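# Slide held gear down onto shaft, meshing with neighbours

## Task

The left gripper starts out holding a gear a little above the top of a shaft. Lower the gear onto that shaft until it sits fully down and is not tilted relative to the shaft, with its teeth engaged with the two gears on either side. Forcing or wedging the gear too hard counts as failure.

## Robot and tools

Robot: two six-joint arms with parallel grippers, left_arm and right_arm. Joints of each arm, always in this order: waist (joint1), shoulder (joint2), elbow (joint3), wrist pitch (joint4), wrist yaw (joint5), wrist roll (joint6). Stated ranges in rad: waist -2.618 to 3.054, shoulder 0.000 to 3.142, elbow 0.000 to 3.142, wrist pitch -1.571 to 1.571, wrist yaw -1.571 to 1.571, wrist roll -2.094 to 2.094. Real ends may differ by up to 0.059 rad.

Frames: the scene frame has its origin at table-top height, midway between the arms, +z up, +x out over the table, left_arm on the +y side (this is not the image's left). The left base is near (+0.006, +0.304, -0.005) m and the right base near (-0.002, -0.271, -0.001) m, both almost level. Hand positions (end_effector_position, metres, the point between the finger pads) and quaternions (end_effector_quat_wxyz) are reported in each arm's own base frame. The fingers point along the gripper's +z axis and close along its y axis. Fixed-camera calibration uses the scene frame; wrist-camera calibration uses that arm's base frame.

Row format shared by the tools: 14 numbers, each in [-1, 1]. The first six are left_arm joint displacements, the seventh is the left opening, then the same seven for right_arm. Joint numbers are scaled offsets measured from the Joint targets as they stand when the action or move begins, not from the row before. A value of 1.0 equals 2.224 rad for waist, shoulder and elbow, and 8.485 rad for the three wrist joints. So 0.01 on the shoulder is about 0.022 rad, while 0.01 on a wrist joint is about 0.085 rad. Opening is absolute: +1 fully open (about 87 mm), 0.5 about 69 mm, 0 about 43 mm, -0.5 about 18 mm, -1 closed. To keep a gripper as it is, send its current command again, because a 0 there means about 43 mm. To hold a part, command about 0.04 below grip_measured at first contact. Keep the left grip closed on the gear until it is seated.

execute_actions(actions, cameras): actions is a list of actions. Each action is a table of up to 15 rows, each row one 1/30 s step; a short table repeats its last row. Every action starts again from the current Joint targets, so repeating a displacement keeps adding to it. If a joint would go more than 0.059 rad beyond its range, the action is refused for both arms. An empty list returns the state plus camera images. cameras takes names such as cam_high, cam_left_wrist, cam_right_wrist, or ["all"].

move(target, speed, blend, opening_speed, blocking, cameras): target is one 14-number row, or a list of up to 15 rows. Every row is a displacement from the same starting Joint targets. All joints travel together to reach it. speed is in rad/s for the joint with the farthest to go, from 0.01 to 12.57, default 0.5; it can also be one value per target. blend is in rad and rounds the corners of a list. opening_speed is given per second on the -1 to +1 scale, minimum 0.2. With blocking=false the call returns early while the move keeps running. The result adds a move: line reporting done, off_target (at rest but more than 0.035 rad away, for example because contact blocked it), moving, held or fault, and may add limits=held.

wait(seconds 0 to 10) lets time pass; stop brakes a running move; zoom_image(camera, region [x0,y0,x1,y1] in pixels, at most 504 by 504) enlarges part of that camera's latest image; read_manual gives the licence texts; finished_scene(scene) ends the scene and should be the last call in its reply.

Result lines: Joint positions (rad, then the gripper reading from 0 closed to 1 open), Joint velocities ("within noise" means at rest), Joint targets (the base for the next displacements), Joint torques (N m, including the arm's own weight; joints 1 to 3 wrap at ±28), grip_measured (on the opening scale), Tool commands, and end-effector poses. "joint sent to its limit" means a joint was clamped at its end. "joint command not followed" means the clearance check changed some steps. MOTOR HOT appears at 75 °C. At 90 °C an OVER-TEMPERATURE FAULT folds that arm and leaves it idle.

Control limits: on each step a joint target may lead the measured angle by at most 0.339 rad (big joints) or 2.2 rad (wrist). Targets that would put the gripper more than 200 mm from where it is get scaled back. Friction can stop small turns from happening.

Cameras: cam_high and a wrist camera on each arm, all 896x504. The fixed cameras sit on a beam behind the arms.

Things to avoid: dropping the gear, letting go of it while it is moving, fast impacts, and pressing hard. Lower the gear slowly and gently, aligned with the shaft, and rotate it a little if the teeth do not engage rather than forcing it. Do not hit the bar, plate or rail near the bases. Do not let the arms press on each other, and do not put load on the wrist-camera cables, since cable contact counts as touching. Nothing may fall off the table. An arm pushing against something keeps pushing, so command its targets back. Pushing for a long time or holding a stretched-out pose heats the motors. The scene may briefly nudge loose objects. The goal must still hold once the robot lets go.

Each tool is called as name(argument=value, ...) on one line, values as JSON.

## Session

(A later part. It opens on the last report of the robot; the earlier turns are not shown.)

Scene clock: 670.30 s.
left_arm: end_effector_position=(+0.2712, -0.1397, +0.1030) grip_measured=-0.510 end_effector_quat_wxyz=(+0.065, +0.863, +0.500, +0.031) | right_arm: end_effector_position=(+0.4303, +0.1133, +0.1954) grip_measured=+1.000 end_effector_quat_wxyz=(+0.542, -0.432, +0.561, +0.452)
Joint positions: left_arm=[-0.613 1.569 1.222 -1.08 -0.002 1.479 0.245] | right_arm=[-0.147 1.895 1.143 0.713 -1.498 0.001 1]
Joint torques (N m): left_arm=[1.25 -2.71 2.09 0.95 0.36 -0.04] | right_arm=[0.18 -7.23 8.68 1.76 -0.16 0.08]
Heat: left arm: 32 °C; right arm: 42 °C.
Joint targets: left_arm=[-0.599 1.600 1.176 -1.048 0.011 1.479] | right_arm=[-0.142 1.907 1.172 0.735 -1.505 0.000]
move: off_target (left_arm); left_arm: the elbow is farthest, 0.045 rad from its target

wait(seconds=0, cameras=["all"])

zoom_image(camera="cam_right_wrist", region=[150, 115, 280, 215])

zoom_image(camera="cam_left_wrist", region=[460, 120, 660, 310])

zoom_image(camera="cam_high", region=[100, 330, 320, 504])

Scene clock: 676.43 s.
left_arm: end_effector_position=(+0.2712, -0.1397, +0.1030) grip_measured=-0.510 end_effector_quat_wxyz=(+0.065, +0.863, +0.500, +0.031) | right_arm: end_effector_position=(+0.4303, +0.1133, +0.1954) grip_measured=+1.000 end_effector_quat_wxyz=(+0.542, -0.432, +0.561, +0.452)
Joint positions: left_arm=[-0.613 1.569 1.222 -1.08 -0.002 1.479 0.245] | right_arm=[-0.147 1.895 1.143 0.713 -1.498 0.001 1]
Joint torques (N m): left_arm=[1.21 -2.77 2 0.95 0.35 -0.05] | right_arm=[0.17 -7.23 8.68 1.76 -0.16 0.08]
Heat: left arm: 31 °C; right arm: 42 °C.
Joint targets: left_arm=[-0.599 1.600 1.176 -1.048 0.011 1.479] | right_arm=[-0.142 1.907 1.172 0.735 -1.505 0.000]
Tool commands: left_gripper/opening=-1.0 right_gripper/opening=+1.0
camera_calibration:
cam_left_wrist: T_world_to_cam=[[-0.856474, 0.494726, -0.147305, 0.315112], [0.218368, 0.605832, 0.765038, -0.0341114], [0.467726, 0.623069, -0.626911, 0.166241], [0, 0, 0, 1]] pos_world=[0.199579, -0.238807, 0.176732]
cam_right_wrist: T_world_to_cam=[[0.976399, -0.213581, -0.0320776, -0.391671], [-0.183145, -0.740067, -0.647115, 0.309266], [0.114472, 0.637717, -0.761717, 0.172303], [0, 0, 0, 1]] pos_world=[0.419344, 0.0353433, 0.318813]

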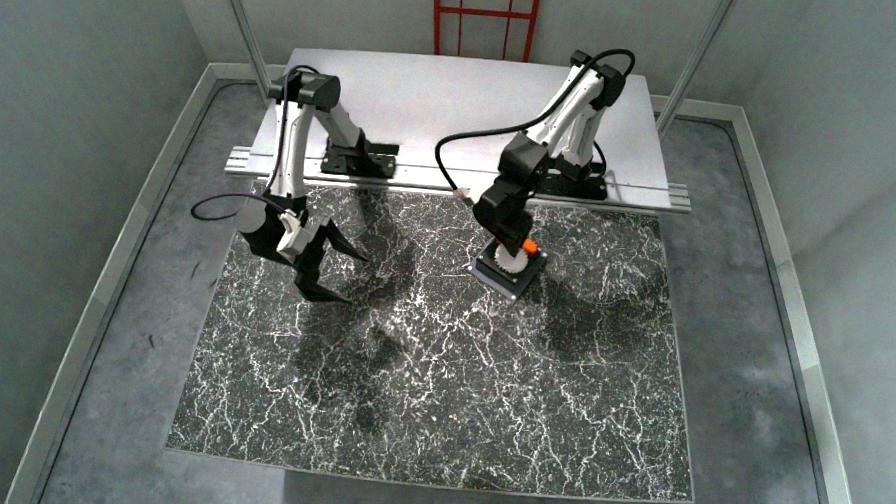

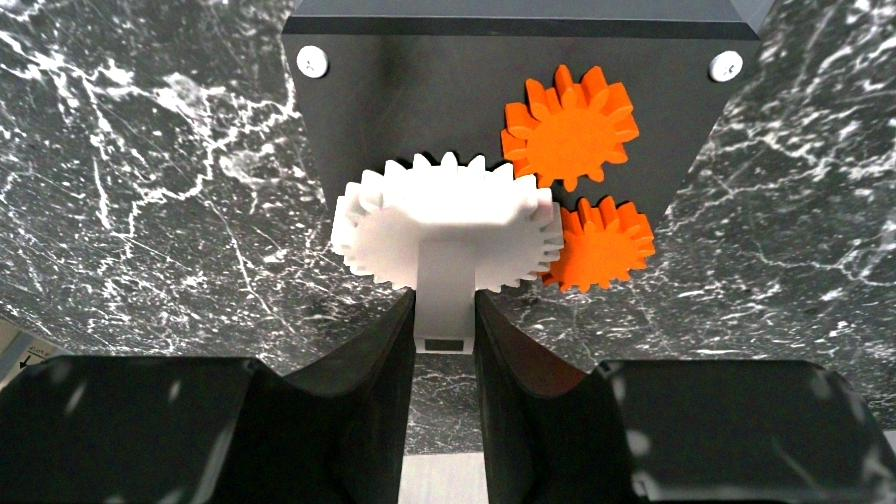

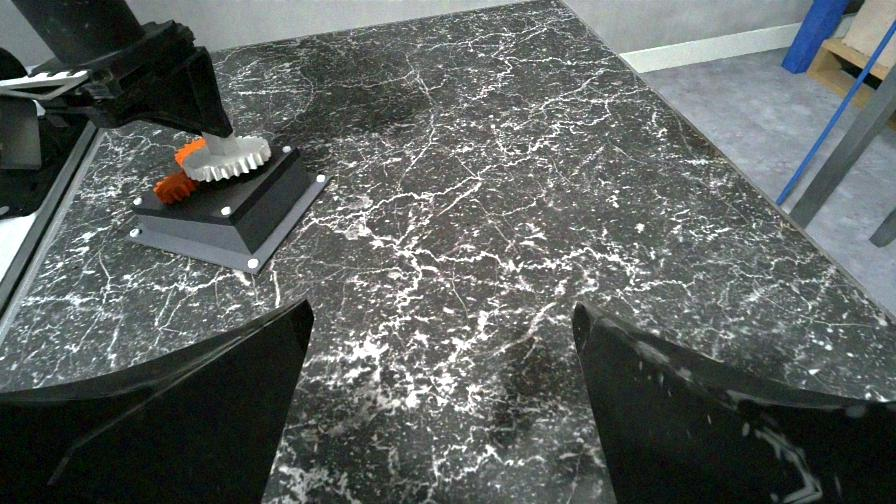

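Scaled by 3.877 from the camera's 896x504 image, which has a finer 1280x720 frame.

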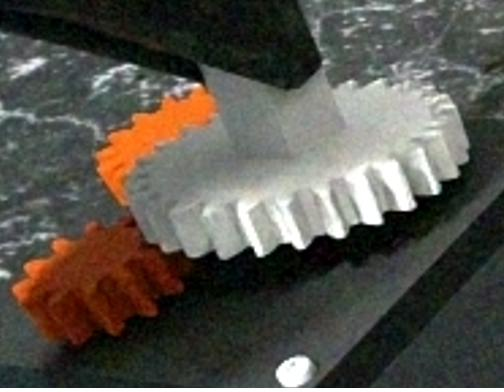

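Scaled by 2.520 from the camera's 896x504 image, which has a finer 1280x720 frame.

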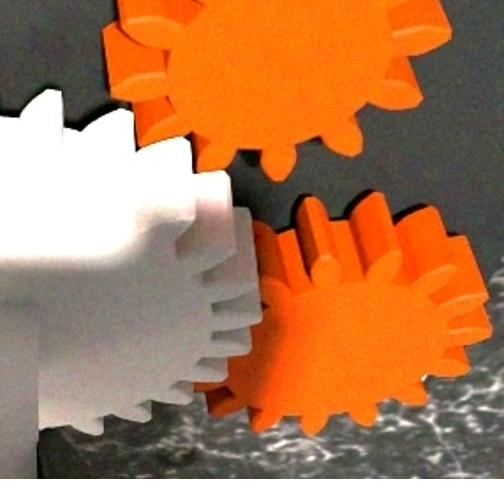

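Scaled by 2.291 from the camera's 896x504 image, which has a finer 1280x720 frame.

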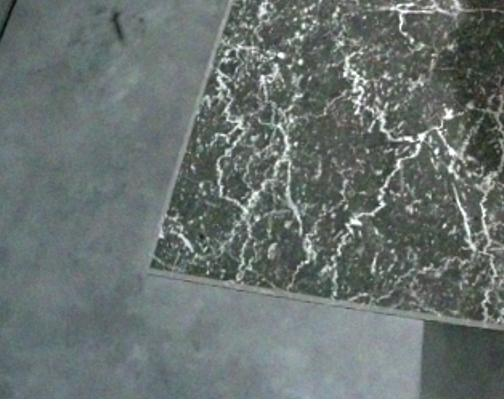

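move(target=[[0.0,-0.01,0.022,0.0,0.0,0,-1,0,0,0,0,0,0,1],[-0.012,-0.02,0.022,0.0,-0.0045,0,-1,0,0,0,0,0,0,1],[-0.012,-0.018,-0.006,0.001,-0.0045,0,-1,0,0,0,0,0,0,1],[-0.012,-0.018,-0.006,0.001,-0.0045,0.006,-1,0,0,0,0,0,0,1],[-0.012,-0.018,-0.006,0.001,-0.0045,-0.006,-1,0,0,0,0,0,0,1],[-0.012,-0.018,-0.006,0.001,-0.0045,0.0,-1,0,0,0,0,0,0,1]], speed=0.1)

Scene clock: 713.67 s.
left_arm: end_effector_position=(+0.2709, -0.1390, +0.1038) grip_measured=-0.510 end_effector_quat_wxyz=(+0.069, +0.862, +0.501, +0.044) | right_arm: end_effector_position=(+0.4303, +0.1133, +0.1954) grip_measured=+1.000 end_effector_quat_wxyz=(+0.542, -0.432, +0.561, +0.452)
Joint positions: left_arm=[-0.624 1.55 1.199 -1.058 -0.023 1.467 0.245] | right_arm=[-0.147 1.895 1.143 0.713 -1.498 0.001 1]
Joint torques (N m): left_arm=[-0.32 -4.26 2.65 0.84 0.13 0.1] | right_arm=[0.17 -7.23 8.68 1.76 -0.16 0.08]
Heat: left arm: 31 °C; right arm: 43 °C.
Joint targets: left_arm=[-0.626 1.560 1.163 -1.040 -0.027 1.479] | right_arm=[-0.142 1.907 1.172 0.735 -1.505 0.000]
move: off_target (left_arm); left_arm: the elbow is farthest, 0.037 rad from its target

wait(seconds=0, cameras=["cam_left_wrist"])

zoom_image(camera="cam_left_wrist", region=[480, 120, 600, 210])

zoom_image(camera="cam_left_wrist", region=[510, 190, 630, 300])

Scene clock: 719.60 s.
left_arm: end_effector_position=(+0.2709, -0.1390, +0.1038) grip_measured=-0.510 end_effector_quat_wxyz=(+0.069, +0.862, +0.501, +0.044) | right_arm: end_effector_position=(+0.4303, +0.1133, +0.1954) grip_measured=+1.000 end_effector_quat_wxyz=(+0.542, -0.432, +0.561, +0.452)
Joint positions: left_arm=[-0.624 1.55 1.199 -1.058 -0.023 1.467 0.245] | right_arm=[-0.147 1.895 1.143 0.713 -1.498 0.001 1]
Joint torques (N m): left_arm=[-0.21 -4.37 2.59 0.84 0.15 0.1] | right_arm=[0.18 -7.24 8.68 1.76 -0.16 0.08]
Heat: left arm: 30 °C; right arm: 43 °C.
Joint targets: left_arm=[-0.626 1.560 1.163 -1.040 -0.027 1.479] | right_arm=[-0.142 1.907 1.172 0.735 -1.505 0.000]
Tool commands: left_gripper/opening=-1.0 right_gripper/opening=+1.0
camera_calibration:
cam_left_wrist: T_world_to_cam=[[-0.854537, 0.491487, -0.16795, 0.315804], [0.195337, 0.603735, 0.772882, -0.0299181], [0.481259, 0.62765, -0.611919, 0.161934], [0, 0, 0, 1]] pos_world=[0.197778, -0.238789, 0.175253]
Images, in order (width x height): cam_left_wrist 896x504.

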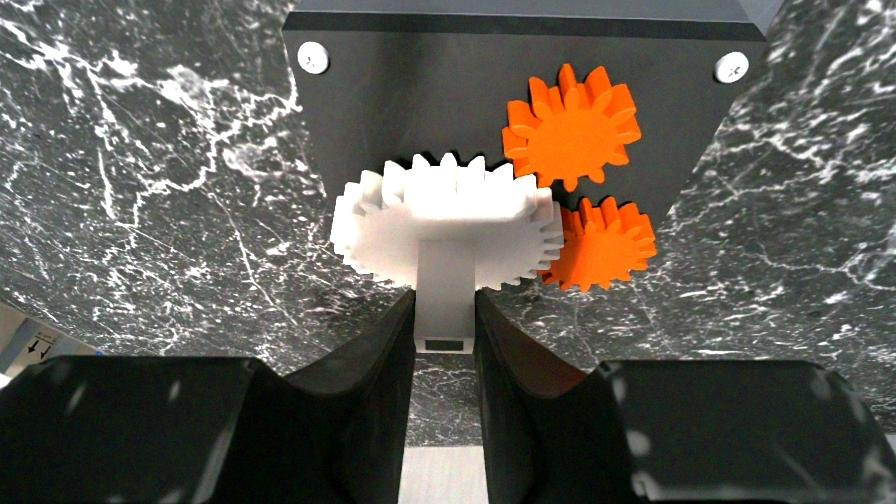

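Scaled by 4.200 from the camera's 896x504 image, which has a finer 1280x720 frame.

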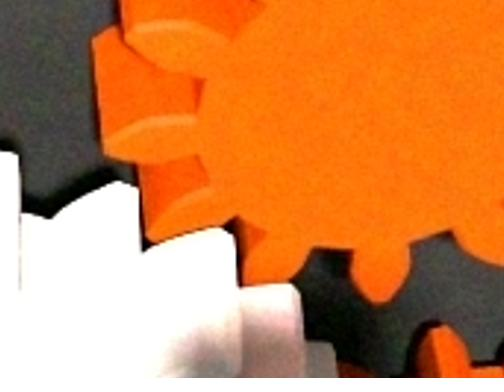

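Scaled by 4.200 from the camera's 896x504 image, which has a finer 1280x720 frame.

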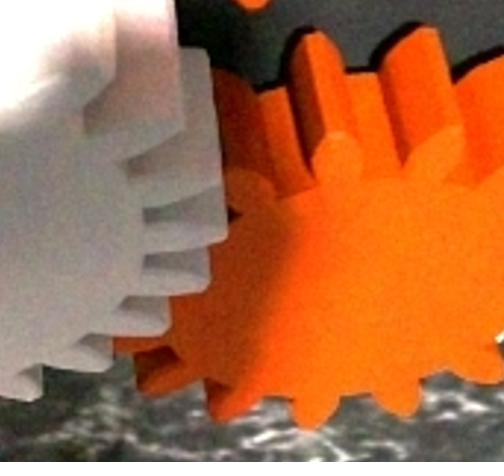

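zoom_image(camera="cam_left_wrist", region=[300, 200, 600, 440])

Scaled by 1.680 from the camera's 896x504 image, which has a finer 1280x720 frame.

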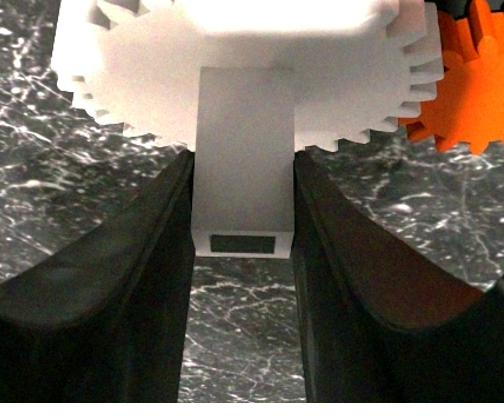

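move(target=[[0.0,0,0.013,0,0.0015,0,-1,0,0,0,0,0,0,1],[0.0,0,0.013,0,0.0015,0,-0.44,0,0,0,0,0,0,1]], speed=0.1, opening_speed=0.4, cameras=["cam_left_wrist","cam_right_wrist"])

zoom_image(camera="cam_left_wrist", region=[300, 200, 600, 440])

zoom_image(camera="cam_right_wrist", region=[150, 115, 280, 215])

Scene clock: 770.87 s.
left_arm: end_effector_position=(+0.2724, -0.1401, +0.1036) grip_measured=-0.440 end_effector_quat_wxyz=(+0.072, +0.861, +0.501, +0.045) | right_arm: end_effector_position=(+0.4303, +0.1133, +0.1954) grip_measured=+1.000 end_effector_quat_wxyz=(+0.542, -0.432, +0.561, +0.452)
Joint positions: left_arm=[-0.624 1.551 1.199 -1.05 -0.023 1.467 0.28] | right_arm=[-0.147 1.895 1.143 0.713 -1.498 0.001 1]
Joint torques (N m): left_arm=[-0.35 -4.44 5 0.78 0.29 0.08] | right_arm=[0.18 -7.23 8.68 1.76 -0.16 0.08]
Heat: left arm: 30 °C; right arm: 43 °C.
Joint targets: left_arm=[-0.626 1.560 1.192 -1.040 -0.014 1.479] | right_arm=[-0.142 1.907 1.172 0.735 -1.505 0.000]
move: done
camera_calibration:
cam_left_wrist: T_world_to_cam=[[-0.85369, 0.490862, -0.173978, 0.317865], [0.191456, 0.606488, 0.771697, -0.0278514], [0.484313, 0.625481, -0.611731, 0.160623], [0, 0, 0, 1]] pos_world=[0.198898, -0.239603, 0.175053]
cam_right_wrist: T_world_to_cam=[[0.976399, -0.213581, -0.0320776, -0.391671], [-0.183145, -0.740067, -0.647115, 0.309266], [0.114472, 0.637717, -0.761717, 0.172303], [0, 0, 0, 1]] pos_world=[0.419344, 0.0353433, 0.318813]
Images, in order (width x height): cam_left_wrist 896x504, cam_right_wrist 896x504.

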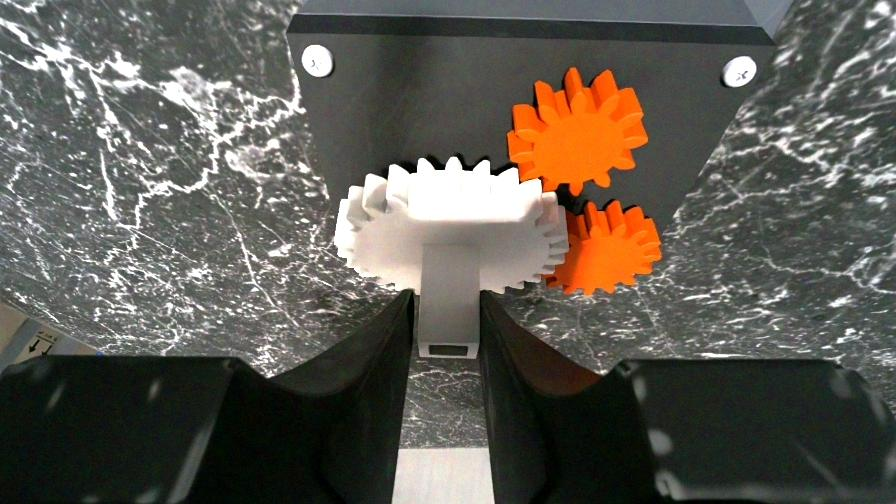

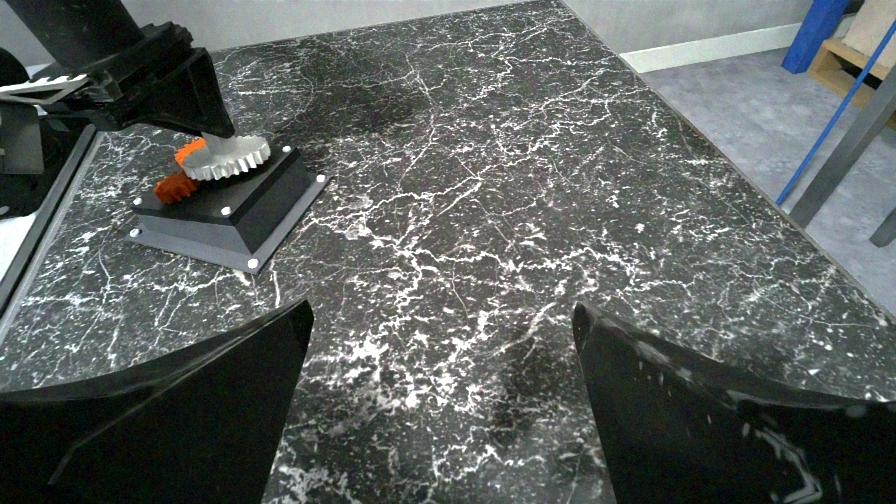

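Scaled by 1.680 from the camera's 896x504 image, which has a finer 1280x720 frame.

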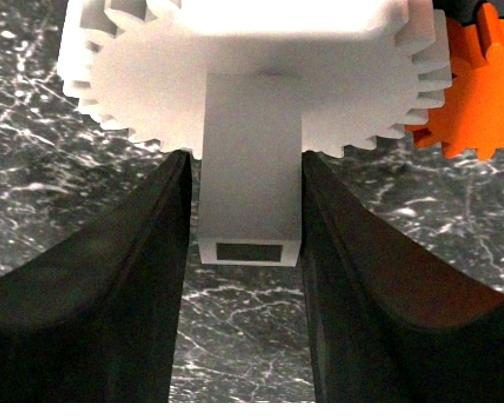

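Scaled by 3.877 from the camera's 896x504 image, which has a finer 1280x720 frame.

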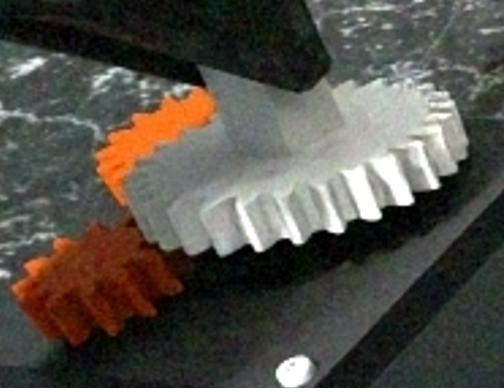

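move(target=[0,0,0,0,0,0,-0.2,0,0,0,0,0,0,1], opening_speed=0.4, cameras=["cam_left_wrist","cam_right_wrist"])

zoom_image(camera="cam_left_wrist", region=[320, 130, 640, 380])

zoom_image(camera="cam_right_wrist", region=[150, 115, 280, 215])

Scene clock: 776.77 s.
left_arm: end_effector_position=(+0.2727, -0.1404, +0.1037) grip_measured=-0.200 end_effector_quat_wxyz=(+0.073, +0.861, +0.501, +0.045) | right_arm: end_effector_position=(+0.4303, +0.1133, +0.1954) grip_measured=+1.000 end_effector_quat_wxyz=(+0.542, -0.432, +0.561, +0.452)
Joint positions: left_arm=[-0.624 1.551 1.199 -1.049 -0.023 1.467 0.4] | right_arm=[-0.147 1.895 1.143 0.713 -1.498 0.001 1]
Joint torques (N m): left_arm=[-0.25 -4.46 4.97 0.78 0.27 0.11] | right_arm=[0.18 -7.24 8.68 1.76 -0.16 0.08]
Heat: left arm: 30 °C; right arm: 43 °C.
Joint targets: left_arm=[-0.626 1.560 1.192 -1.040 -0.014 1.479] | right_arm=[-0.142 1.907 1.172 0.735 -1.505 0.000]
move: done
camera_calibration:
cam_left_wrist: T_world_to_cam=[[-0.853445, 0.490636, -0.175805, 0.31846], [0.190298, 0.607382, 0.77128, -0.0273448], [0.485198, 0.62479, -0.611735, 0.160323], [0, 0, 0, 1]] pos_world=[0.199204, -0.239808, 0.175152]
cam_right_wrist: T_world_to_cam=[[0.976399, -0.213581, -0.0320776, -0.391671], [-0.183145, -0.740067, -0.647115, 0.309266], [0.114472, 0.637717, -0.761717, 0.172303], [0, 0, 0, 1]] pos_world=[0.419344, 0.0353433, 0.318813]
Images, in order (width x height): cam_left_wrist 896x504, cam_right_wrist 896x504.

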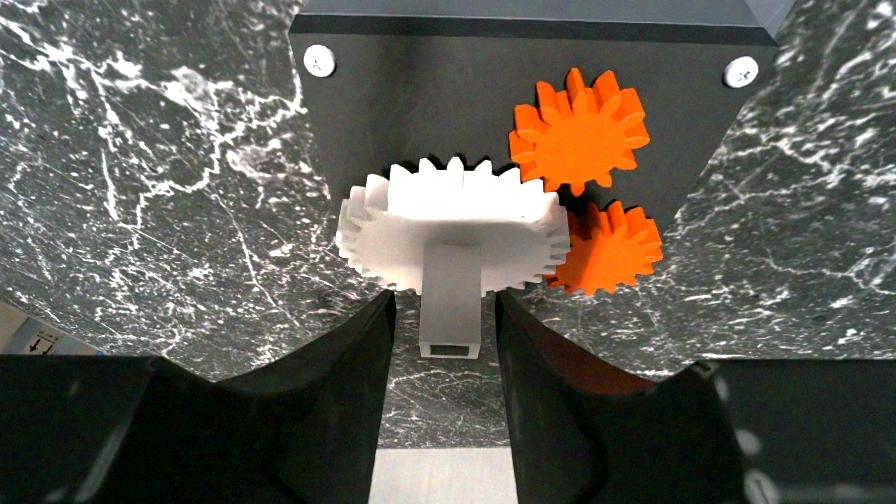

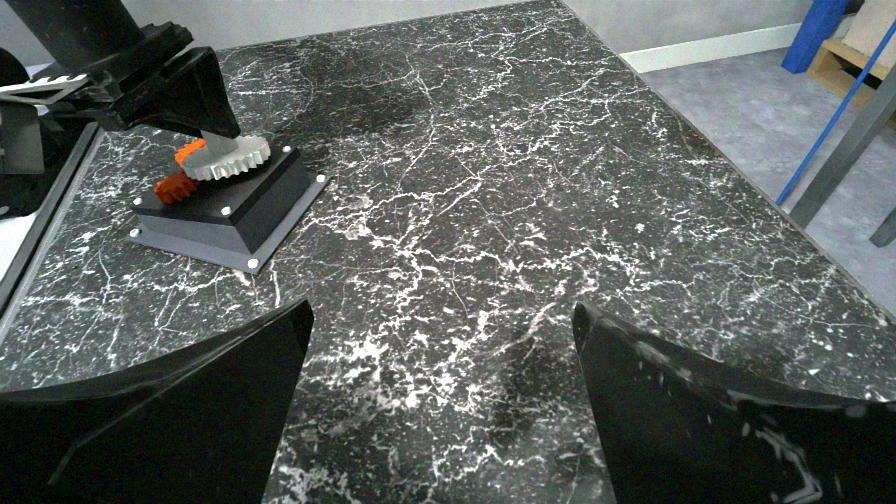

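Scaled by 1.575 from the camera's 896x504 image, which has a finer 1280x720 frame.

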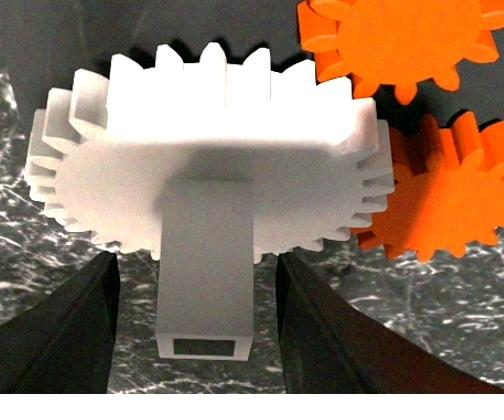

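Scaled by 3.877 from the camera's 896x504 image, which has a finer 1280x720 frame.

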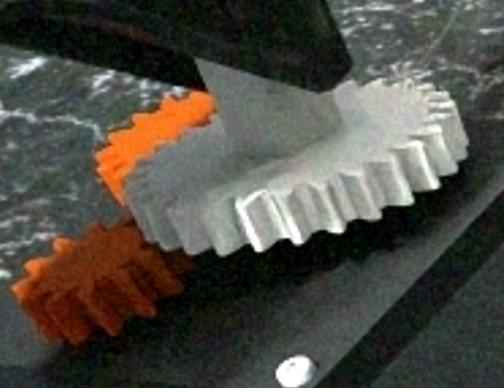

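zoom_image(camera="cam_left_wrist", region=[500, 140, 580, 210])

zoom_image(camera="cam_left_wrist", region=[530, 190, 630, 300])

zoom_image(camera="cam_right_wrist", region=[170, 135, 230, 195])

Scaled by 6.300 from the camera's 896x504 image, which has a finer 1280x720 frame.

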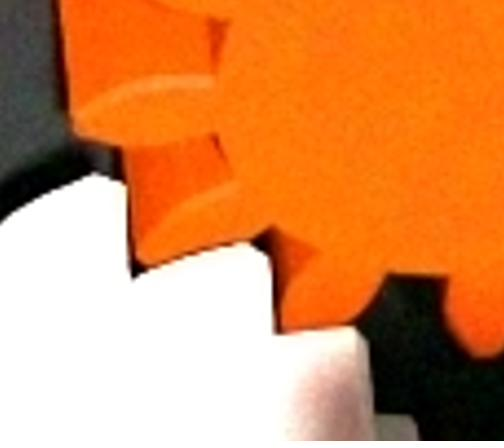

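Scaled by 4.582 from the camera's 896x504 image, which has a finer 1280x720 frame.

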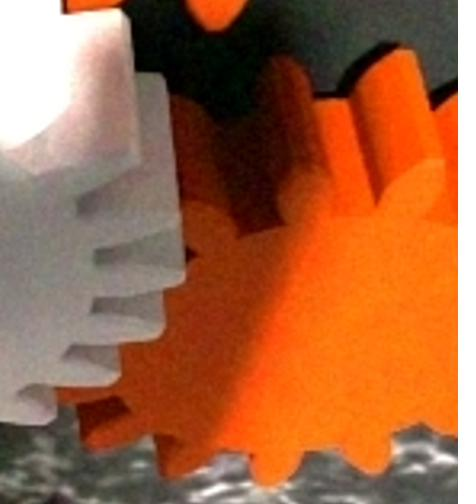

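Scaled by 8.400 from the camera's 896x504 image, which has a finer 1280x720 frame.

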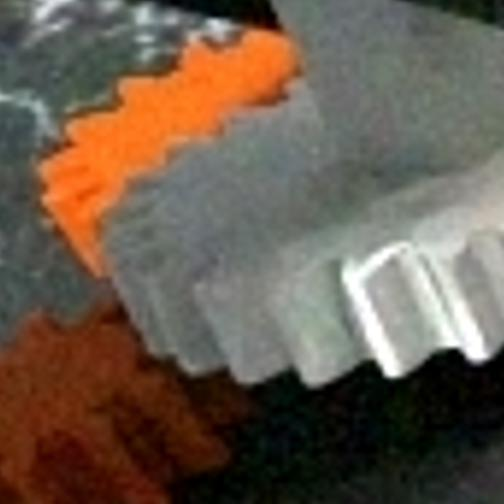

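move(target=[0,0,0,-0.0053,0.0034,0,-0.2,0,0,0,0,0,0,1], speed=0.1, cameras=["cam_left_wrist"])

zoom_image(camera="cam_left_wrist", region=[320, 130, 640, 380])

Scene clock: 817.00 s.
left_arm: end_effector_position=(+0.2670, -0.1422, +0.1020) grip_measured=-0.200 end_effector_quat_wxyz=(+0.072, +0.863, +0.500, +0.030) | right_arm: end_effector_position=(+0.4303, +0.1133, +0.1954) grip_measured=+1.000 end_effector_quat_wxyz=(+0.542, -0.432, +0.561, +0.452)
Joint positions: left_arm=[-0.624 1.551 1.199 -1.064 0.005 1.467 0.4] | right_arm=[-0.147 1.895 1.143 0.713 -1.498 0.001 1]
Joint torques (N m): left_arm=[-0.34 -4.37 5.04 0.46 0.28 0.11] | right_arm=[0.18 -7.23 8.68 1.76 -0.16 0.08]
Heat: left arm: 31 °C; right arm: 43 °C.
Joint targets: left_arm=[-0.626 1.560 1.192 -1.085 0.015 1.479] | right_arm=[-0.142 1.907 1.172 0.735 -1.505 0.000]
move: done
camera_calibration:
cam_left_wrist: T_world_to_cam=[[-0.855972, 0.492242, -0.158146, 0.313261], [0.214564, 0.616496, 0.757558, -0.0275541], [0.470398, 0.614516, -0.633321, 0.167854], [0, 0, 0, 1]] pos_world=[0.195097, -0.240362, 0.17672]
Images, in order (width x height): cam_left_wrist 896x504.

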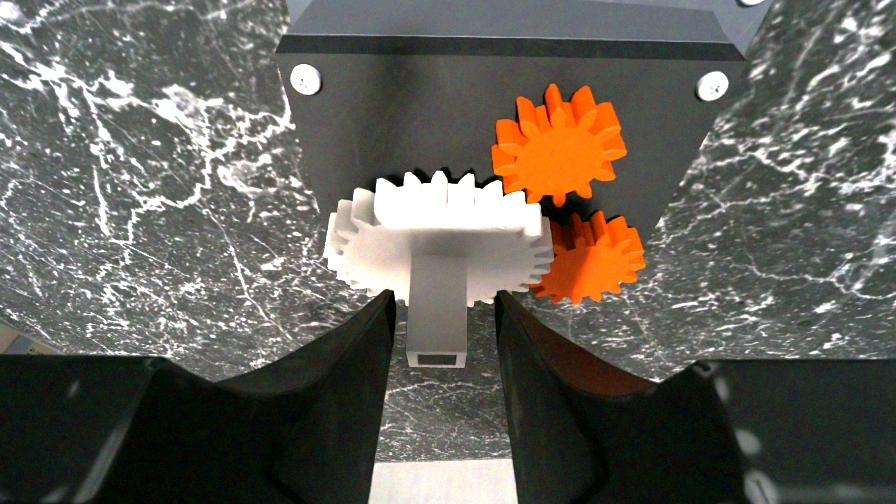

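Scaled by 1.575 from the camera's 896x504 image, which has a finer 1280x720 frame.

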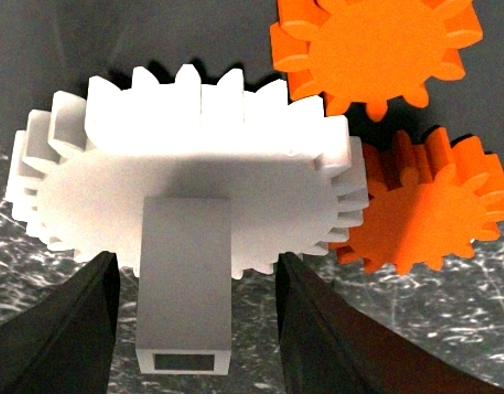

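move(target=[[0,0.012,0.018,0,-0.0008,0,-0.2,0,0,0,0,0,0,1],[0,0.012,0.018,0,-0.0008,0,-0.535,0,0,0,0,0,0,1]], speed=0.1, opening_speed=0.4, cameras=["cam_left_wrist"])

zoom_image(camera="cam_left_wrist", region=[320, 130, 640, 380])

Scene clock: 842.33 s.
left_arm: end_effector_position=(+0.2691, -0.1438, +0.0996) grip_measured=-0.511 end_effector_quat_wxyz=(+0.067, +0.863, +0.500, +0.027) | right_arm: end_effector_position=(+0.4303, +0.1133, +0.1954) grip_measured=+1.000 end_effector_quat_wxyz=(+0.542, -0.432, +0.561, +0.452)
Joint positions: left_arm=[-0.624 1.572 1.212 -1.066 0.005 1.467 0.244] | right_arm=[-0.147 1.895 1.143 0.713 -1.498 0.001 1]
Joint torques (N m): left_arm=[-0.21 -4.14 7.12 0.43 0.23 0.08] | right_arm=[0.18 -7.23 8.69 1.76 -0.16 0.08]
Heat: left arm: 32 °C; right arm: 43 °C.
Joint targets: left_arm=[-0.626 1.587 1.232 -1.085 0.008 1.479] | right_arm=[-0.142 1.907 1.172 0.735 -1.505 0.000]
move: done
camera_calibration:
cam_left_wrist: T_world_to_cam=[[-0.856921, 0.493892, -0.147506, 0.314884], [0.222007, 0.611912, 0.759129, -0.0280216], [0.465188, 0.617766, -0.634008, 0.168297], [0, 0, 0, 1]] pos_world=[0.197761, -0.24234, 0.174421]
Images, in order (width x height): cam_left_wrist 896x504.

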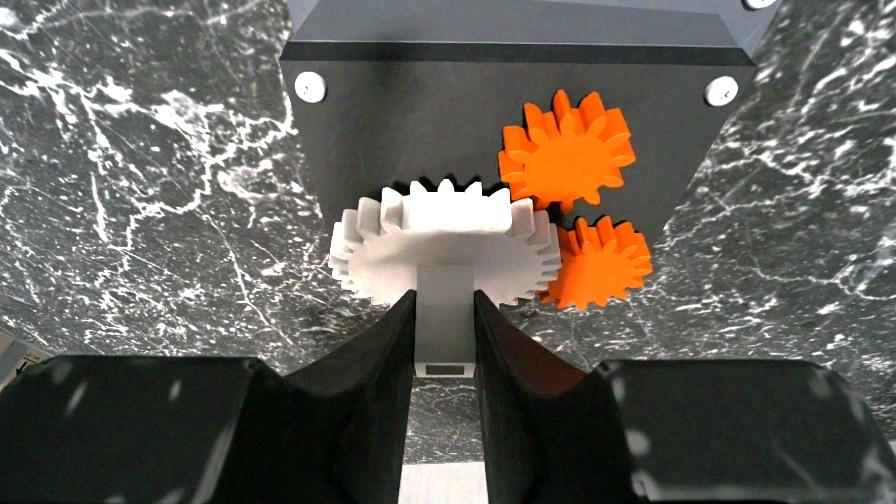

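Scaled by 1.575 from the camera's 896x504 image, which has a finer 1280x720 frame.

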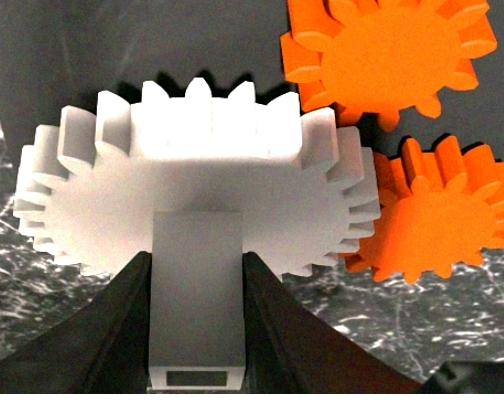

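move(target=[[0,0,-0.018,0,0,0,-0.56,0,0,0,0,0,0,1],[0,-0.006,-0.024,0,0,0.0095,-0.56,0,0,0,0,0,0,1],[0,0.006,-0.012,0,0,-0.0095,-0.56,0,0,0,0,0,0,1],[0,-0.006,-0.024,0,0,0.0095,-0.56,0,0,0,0,0,0,1],[0,0.0,-0.018,0,0,0,-0.56,0,0,0,0,0,0,1]], speed=0.1, opening_speed=0.4, cameras=["cam_left_wrist"])

zoom_image(camera="cam_left_wrist", region=[320, 130, 640, 380])

Scene clock: 856.80 s.
left_arm: end_effector_position=(+0.2686, -0.1439, +0.0978) grip_measured=-0.511 end_effector_quat_wxyz=(+0.064, +0.872, +0.484, +0.026) | right_arm: end_effector_position=(+0.4303, +0.1133, +0.1954) grip_measured=+1.000 end_effector_quat_wxyz=(+0.542, -0.432, +0.561, +0.452)
Joint positions: left_arm=[-0.625 1.572 1.205 -1.066 0.007 1.504 0.244] | right_arm=[-0.147 1.895 1.143 0.713 -1.498 0.001 1]
Joint torques (N m): left_arm=[-0.18 -4.05 4.53 0.45 0.22 -0.29] | right_arm=[0.18 -7.23 8.68 1.76 -0.17 0.08]
Heat: left arm: 32 °C; right arm: 43 °C.
Joint targets: left_arm=[-0.625 1.587 1.192 -1.085 0.008 1.479] | right_arm=[-0.142 1.907 1.172 0.735 -1.505 0.000]
move: done
camera_calibration:
cam_left_wrist: T_world_to_cam=[[-0.838548, 0.526073, -0.14172, 0.31336], [0.246347, 0.598112, 0.762611, -0.0353429], [0.485954, 0.604573, -0.631142, 0.159654], [0, 0, 0, 1]] pos_world=[0.19389, -0.240234, 0.172127]
Images, in order (width x height): cam_left_wrist 896x504.

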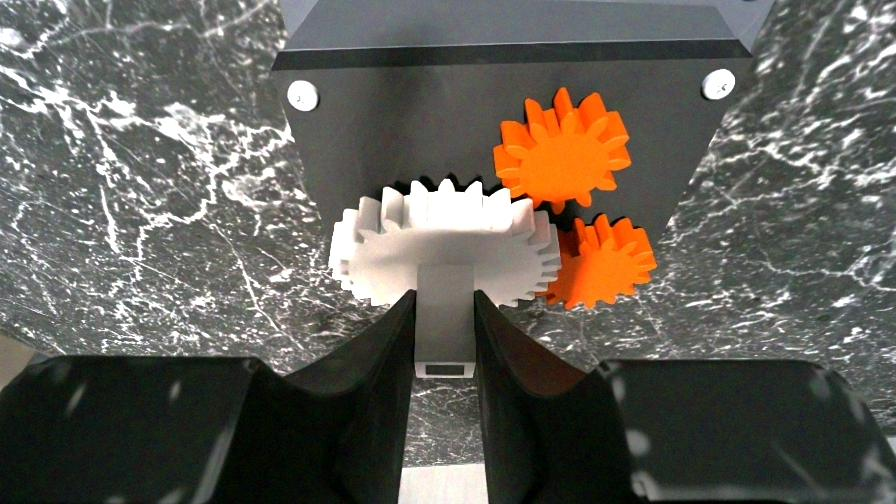

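Scaled by 1.575 from the camera's 896x504 image, which has a finer 1280x720 frame.

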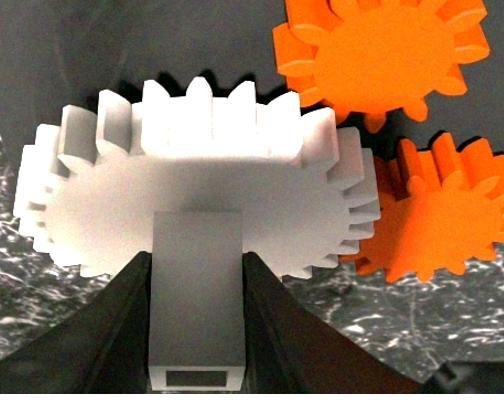

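move(target=[[0,0,-0.008,0.001,0,0.003,-0.6,0,0,0,0,0,0,1],[0,0,-0.010,0.0015,0,0.008,-0.6,0,0,0,0,0,0,1],[0,0,-0.010,0.002,0,-0.004,-0.6,0,0,0,0,0,0,1],[0,0,-0.010,0.002,0,0.006,-0.6,0,0,0,0,0,0,1],[0,0.0,-0.010,0.002,0,0.002,-0.6,0,0,0,0,0,0,1]], speed=0.1, opening_speed=0.4, cameras=["cam_left_wrist","cam_right_wrist"])

zoom_image(camera="cam_left_wrist", region=[320, 130, 640, 380])

zoom_image(camera="cam_right_wrist", region=[150, 115, 280, 215])

Scene clock: 872.23 s.
left_arm: end_effector_position=(+0.2694, -0.1443, +0.0973) grip_measured=-0.511 end_effector_quat_wxyz=(+0.065, +0.872, +0.484, +0.027) | right_arm: end_effector_position=(+0.4303, +0.1133, +0.1954) grip_measured=+1.000 end_effector_quat_wxyz=(+0.542, -0.432, +0.561, +0.452)
Joint positions: left_arm=[-0.625 1.572 1.202 -1.059 0.006 1.503 0.244] | right_arm=[-0.147 1.895 1.143 0.713 -1.498 0.001 1]
Joint torques (N m): left_arm=[-0.12 -4.03 2.91 0.56 0.23 -0.11] | right_arm=[0.18 -7.23 8.68 1.76 -0.16 0.08]
Heat: left arm: 32 °C; right arm: 43 °C.
Joint targets: left_arm=[-0.625 1.587 1.170 -1.068 0.008 1.496] | right_arm=[-0.142 1.907 1.172 0.735 -1.505 0.000]
move: done
camera_calibration:
cam_left_wrist: T_world_to_cam=[[-0.838489, 0.525141, -0.145472, 0.314373], [0.243415, 0.599806, 0.762222, -0.033884], [0.487529, 0.603705, -0.630758, 0.158646], [0, 0, 0, 1]] pos_world=[0.194502, -0.240541, 0.171626]
cam_right_wrist: T_world_to_cam=[[0.976399, -0.213581, -0.0320776, -0.391671], [-0.183145, -0.740067, -0.647115, 0.309266], [0.114472, 0.637717, -0.761717, 0.172303], [0, 0, 0, 1]] pos_world=[0.419344, 0.0353433, 0.318813]
Images, in order (width x height): cam_left_wrist 896x504, cam_right_wrist 896x504.

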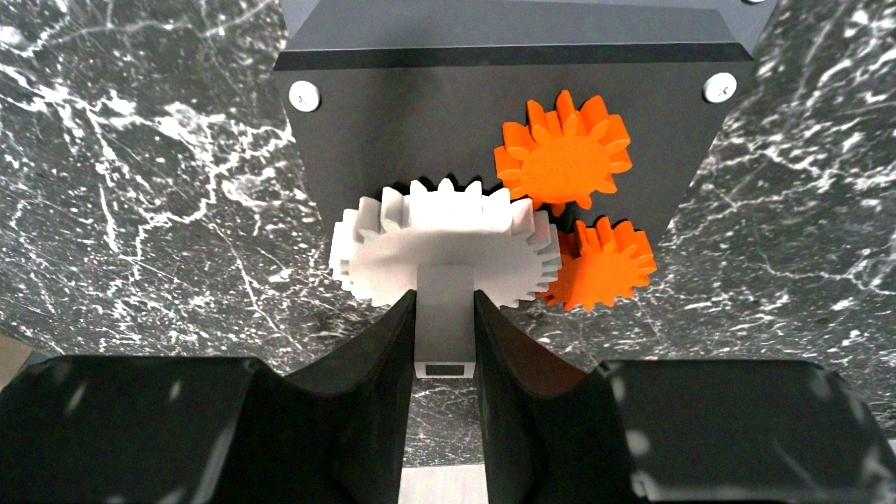

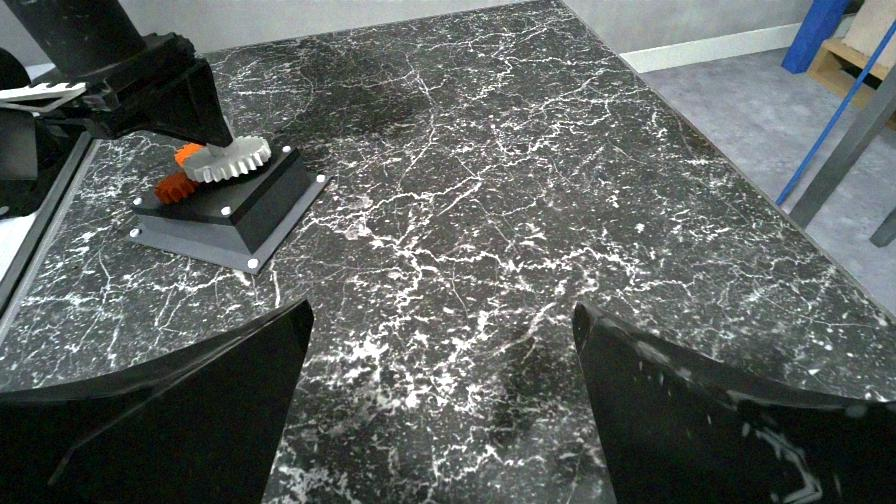

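Scaled by 1.575 from the camera's 896x504 image, which has a finer 1280x720 frame.

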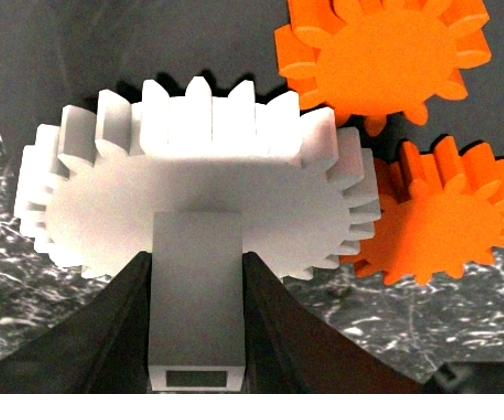

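Scaled by 3.877 from the camera's 896x504 image, which has a finer 1280x720 frame.

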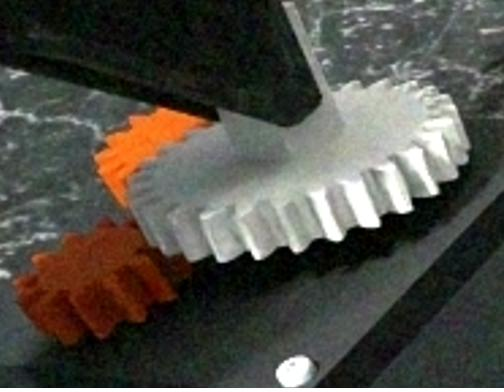

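move(target=[[0,-0.004,-0.008,0,0,0.010,-0.6,0,0,0,0,0,0,1],[0,0.004,0.002,0,0,-0.010,-0.6,0,0,0,0,0,0,1],[0,0,-0.004,0,-0.004,0,-0.6,0,0,0,0,0,0,1],[0,0,-0.004,0.003,-0.004,0,-0.6,0,0,0,0,0,0,1],[0,0,-0.004,-0.003,0.003,0,-0.6,0,0,0,0,0,0,1],[0,0.0,-0.004,0.0,0,0.006,-0.6,0,0,0,0,0,0,1],[0,0.0,-0.004,0.0,0,0.000,-0.6,0,0,0,0,0,0,1]], speed=0.12)

Scene clock: 893.07 s.
left_arm: end_effector_position=(+0.2690, -0.1457, +0.0933) grip_measured=-0.511 end_effector_quat_wxyz=(+0.066, +0.876, +0.476, +0.028) | right_arm: end_effector_position=(+0.4303, +0.1133, +0.1954) grip_measured=+1.000 end_effector_quat_wxyz=(+0.542, -0.432, +0.561, +0.452)
Joint positions: left_arm=[-0.629 1.572 1.186 -1.041 0.007 1.516 0.244] | right_arm=[-0.147 1.895 1.143 0.713 -1.498 0.001 1]
Joint torques (N m): left_arm=[0.16 -4.05 3.59 0.37 0.21 -0.23] | right_arm=[0.17 -7.23 8.68 1.76 -0.16 0.08]
Heat: left arm: 31 °C; right arm: 43 °C.
Joint targets: left_arm=[-0.625 1.587 1.161 -1.068 0.008 1.496] | right_arm=[-0.142 1.907 1.172 0.735 -1.505 0.000]
move: done

move(target=[[0,0,-0.009,0.0035,0,0.003,-0.6,0,0,0,0,0,0,1],[0,-0.003,-0.012,0.0035,0,0.009,-0.6,0,0,0,0,0,0,1],[0,0.003,-0.006,0.0035,0,-0.006,-0.6,0,0,0,0,0,0,1],[0,0,-0.010,0.003,-0.003,0.002,-0.6,0,0,0,0,0,0,1],[0,0,-0.010,0.006,0.003,0.002,-0.6,0,0,0,0,0,0,1],[0,0,-0.010,0.004,0,0.002,-0.6,0,0,0,0,0,0,1]], speed=0.12, cameras=["cam_left_wrist","cam_right_wrist"])

zoom_image(camera="cam_left_wrist", region=[320, 130, 640, 380])

zoom_image(camera="cam_right_wrist", region=[150, 115, 280, 215])

Scene clock: 907.17 s.
left_arm: end_effector_position=(+0.2692, -0.1462, +0.0918) grip_measured=-0.511 end_effector_quat_wxyz=(+0.072, +0.869, +0.488, +0.030) | right_arm: end_effector_position=(+0.4303, +0.1133, +0.1954) grip_measured=+1.000 end_effector_quat_wxyz=(+0.542, -0.432, +0.561, +0.452)
Joint positions: left_arm=[-0.63 1.566 1.173 -1.021 0.007 1.489 0.244] | right_arm=[-0.147 1.895 1.143 0.713 -1.498 0.001 1]
Joint torques (N m): left_arm=[0.27 -3.63 2.77 0.55 0.21 0.24] | right_arm=[0.2 -7.23 8.68 1.76 -0.16 0.08]
Heat: left arm: 31 °C; right arm: 44 °C.
Joint targets: left_arm=[-0.625 1.587 1.139 -1.034 0.008 1.513] | right_arm=[-0.142 1.907 1.172 0.735 -1.505 0.000]
move: done
camera_calibration:
cam_left_wrist: T_world_to_cam=[[-0.841616, 0.515992, -0.159483, 0.315193], [0.230216, 0.609879, 0.75832, -0.0232028], [0.488553, 0.601498, -0.632073, 0.155929], [0, 0, 0, 1]] pos_world=[0.194433, -0.242277, 0.166422]
cam_right_wrist: T_world_to_cam=[[0.976399, -0.213581, -0.0320776, -0.391671], [-0.183145, -0.740067, -0.647115, 0.309266], [0.114472, 0.637717, -0.761717, 0.172303], [0, 0, 0, 1]] pos_world=[0.419344, 0.0353433, 0.318813]
Images, in order (width x height): cam_left_wrist 896x504, cam_right_wrist 896x504.

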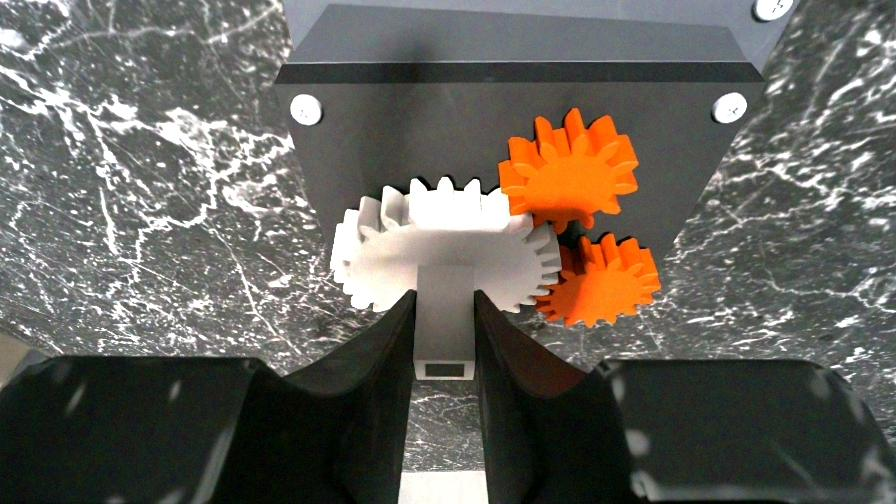

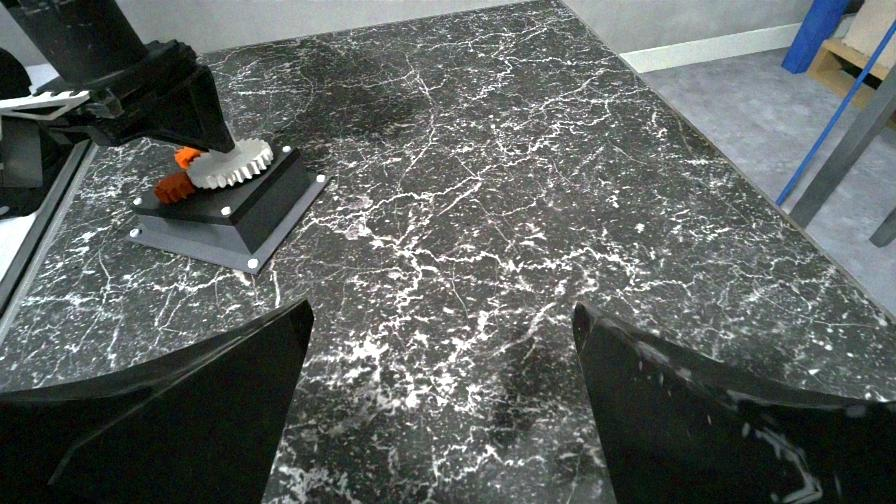

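Scaled by 1.575 from the camera's 896x504 image, which has a finer 1280x720 frame.

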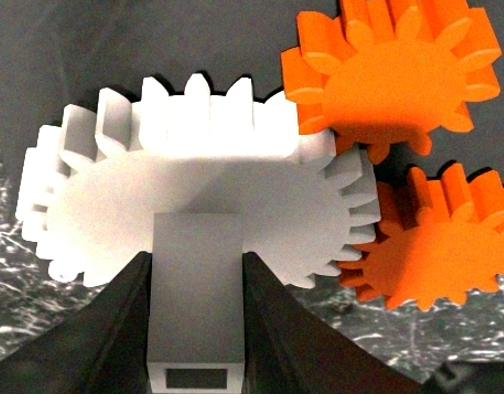

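Scaled by 3.877 from the camera's 896x504 image, which has a finer 1280x720 frame.

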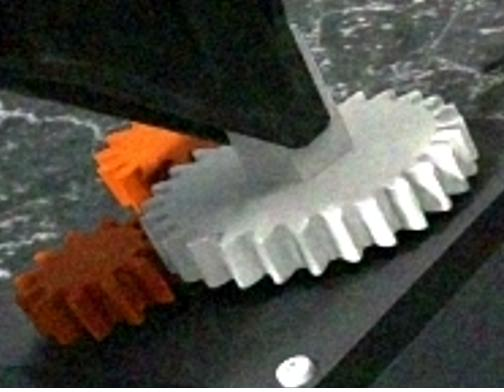

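move(target=[[0,0.002,-0.006,0.001,0,-0.005,-0.6,0,0,0,0,0,0,1],[0,0,-0.010,0.002,0,0.004,-0.6,0,0,0,0,0,0,1],[0,0.004,-0.006,0.002,0,-0.008,-0.6,0,0,0,0,0,0,1],[0,0,-0.010,0.003,-0.003,-0.002,-0.6,0,0,0,0,0,0,1],[0,0,-0.010,0.004,0.003,-0.002,-0.6,0,0,0,0,0,0,1],[0,0,-0.010,0.003,0,-0.002,-0.6,0,0,0,0,0,0,1]], speed=0.12)

Scene clock: 917.13 s.
left_arm: end_effector_position=(+0.2690, -0.1460, +0.0914) grip_measured=-0.511 end_effector_quat_wxyz=(+0.076, +0.866, +0.493, +0.032) | right_arm: end_effector_position=(+0.4303, +0.1133, +0.1954) grip_measured=+1.000 end_effector_quat_wxyz=(+0.542, -0.432, +0.561, +0.452)
Joint positions: left_arm=[-0.631 1.559 1.162 -1.008 0.003 1.474 0.244] | right_arm=[-0.147 1.895 1.143 0.713 -1.498 0.001 1]
Joint torques (N m): left_arm=[0.34 -2.88 1.83 0.68 0.25 0.2] | right_arm=[0.18 -7.23 8.68 1.76 -0.16 0.08]
Heat: left arm: 31 °C; right arm: 44 °C.
Joint targets: left_arm=[-0.625 1.587 1.116 -1.008 0.008 1.496] | right_arm=[-0.142 1.907 1.172 0.735 -1.505 0.000]
move: off_target (left_arm); left_arm: the elbow is farthest, 0.046 rad from its target


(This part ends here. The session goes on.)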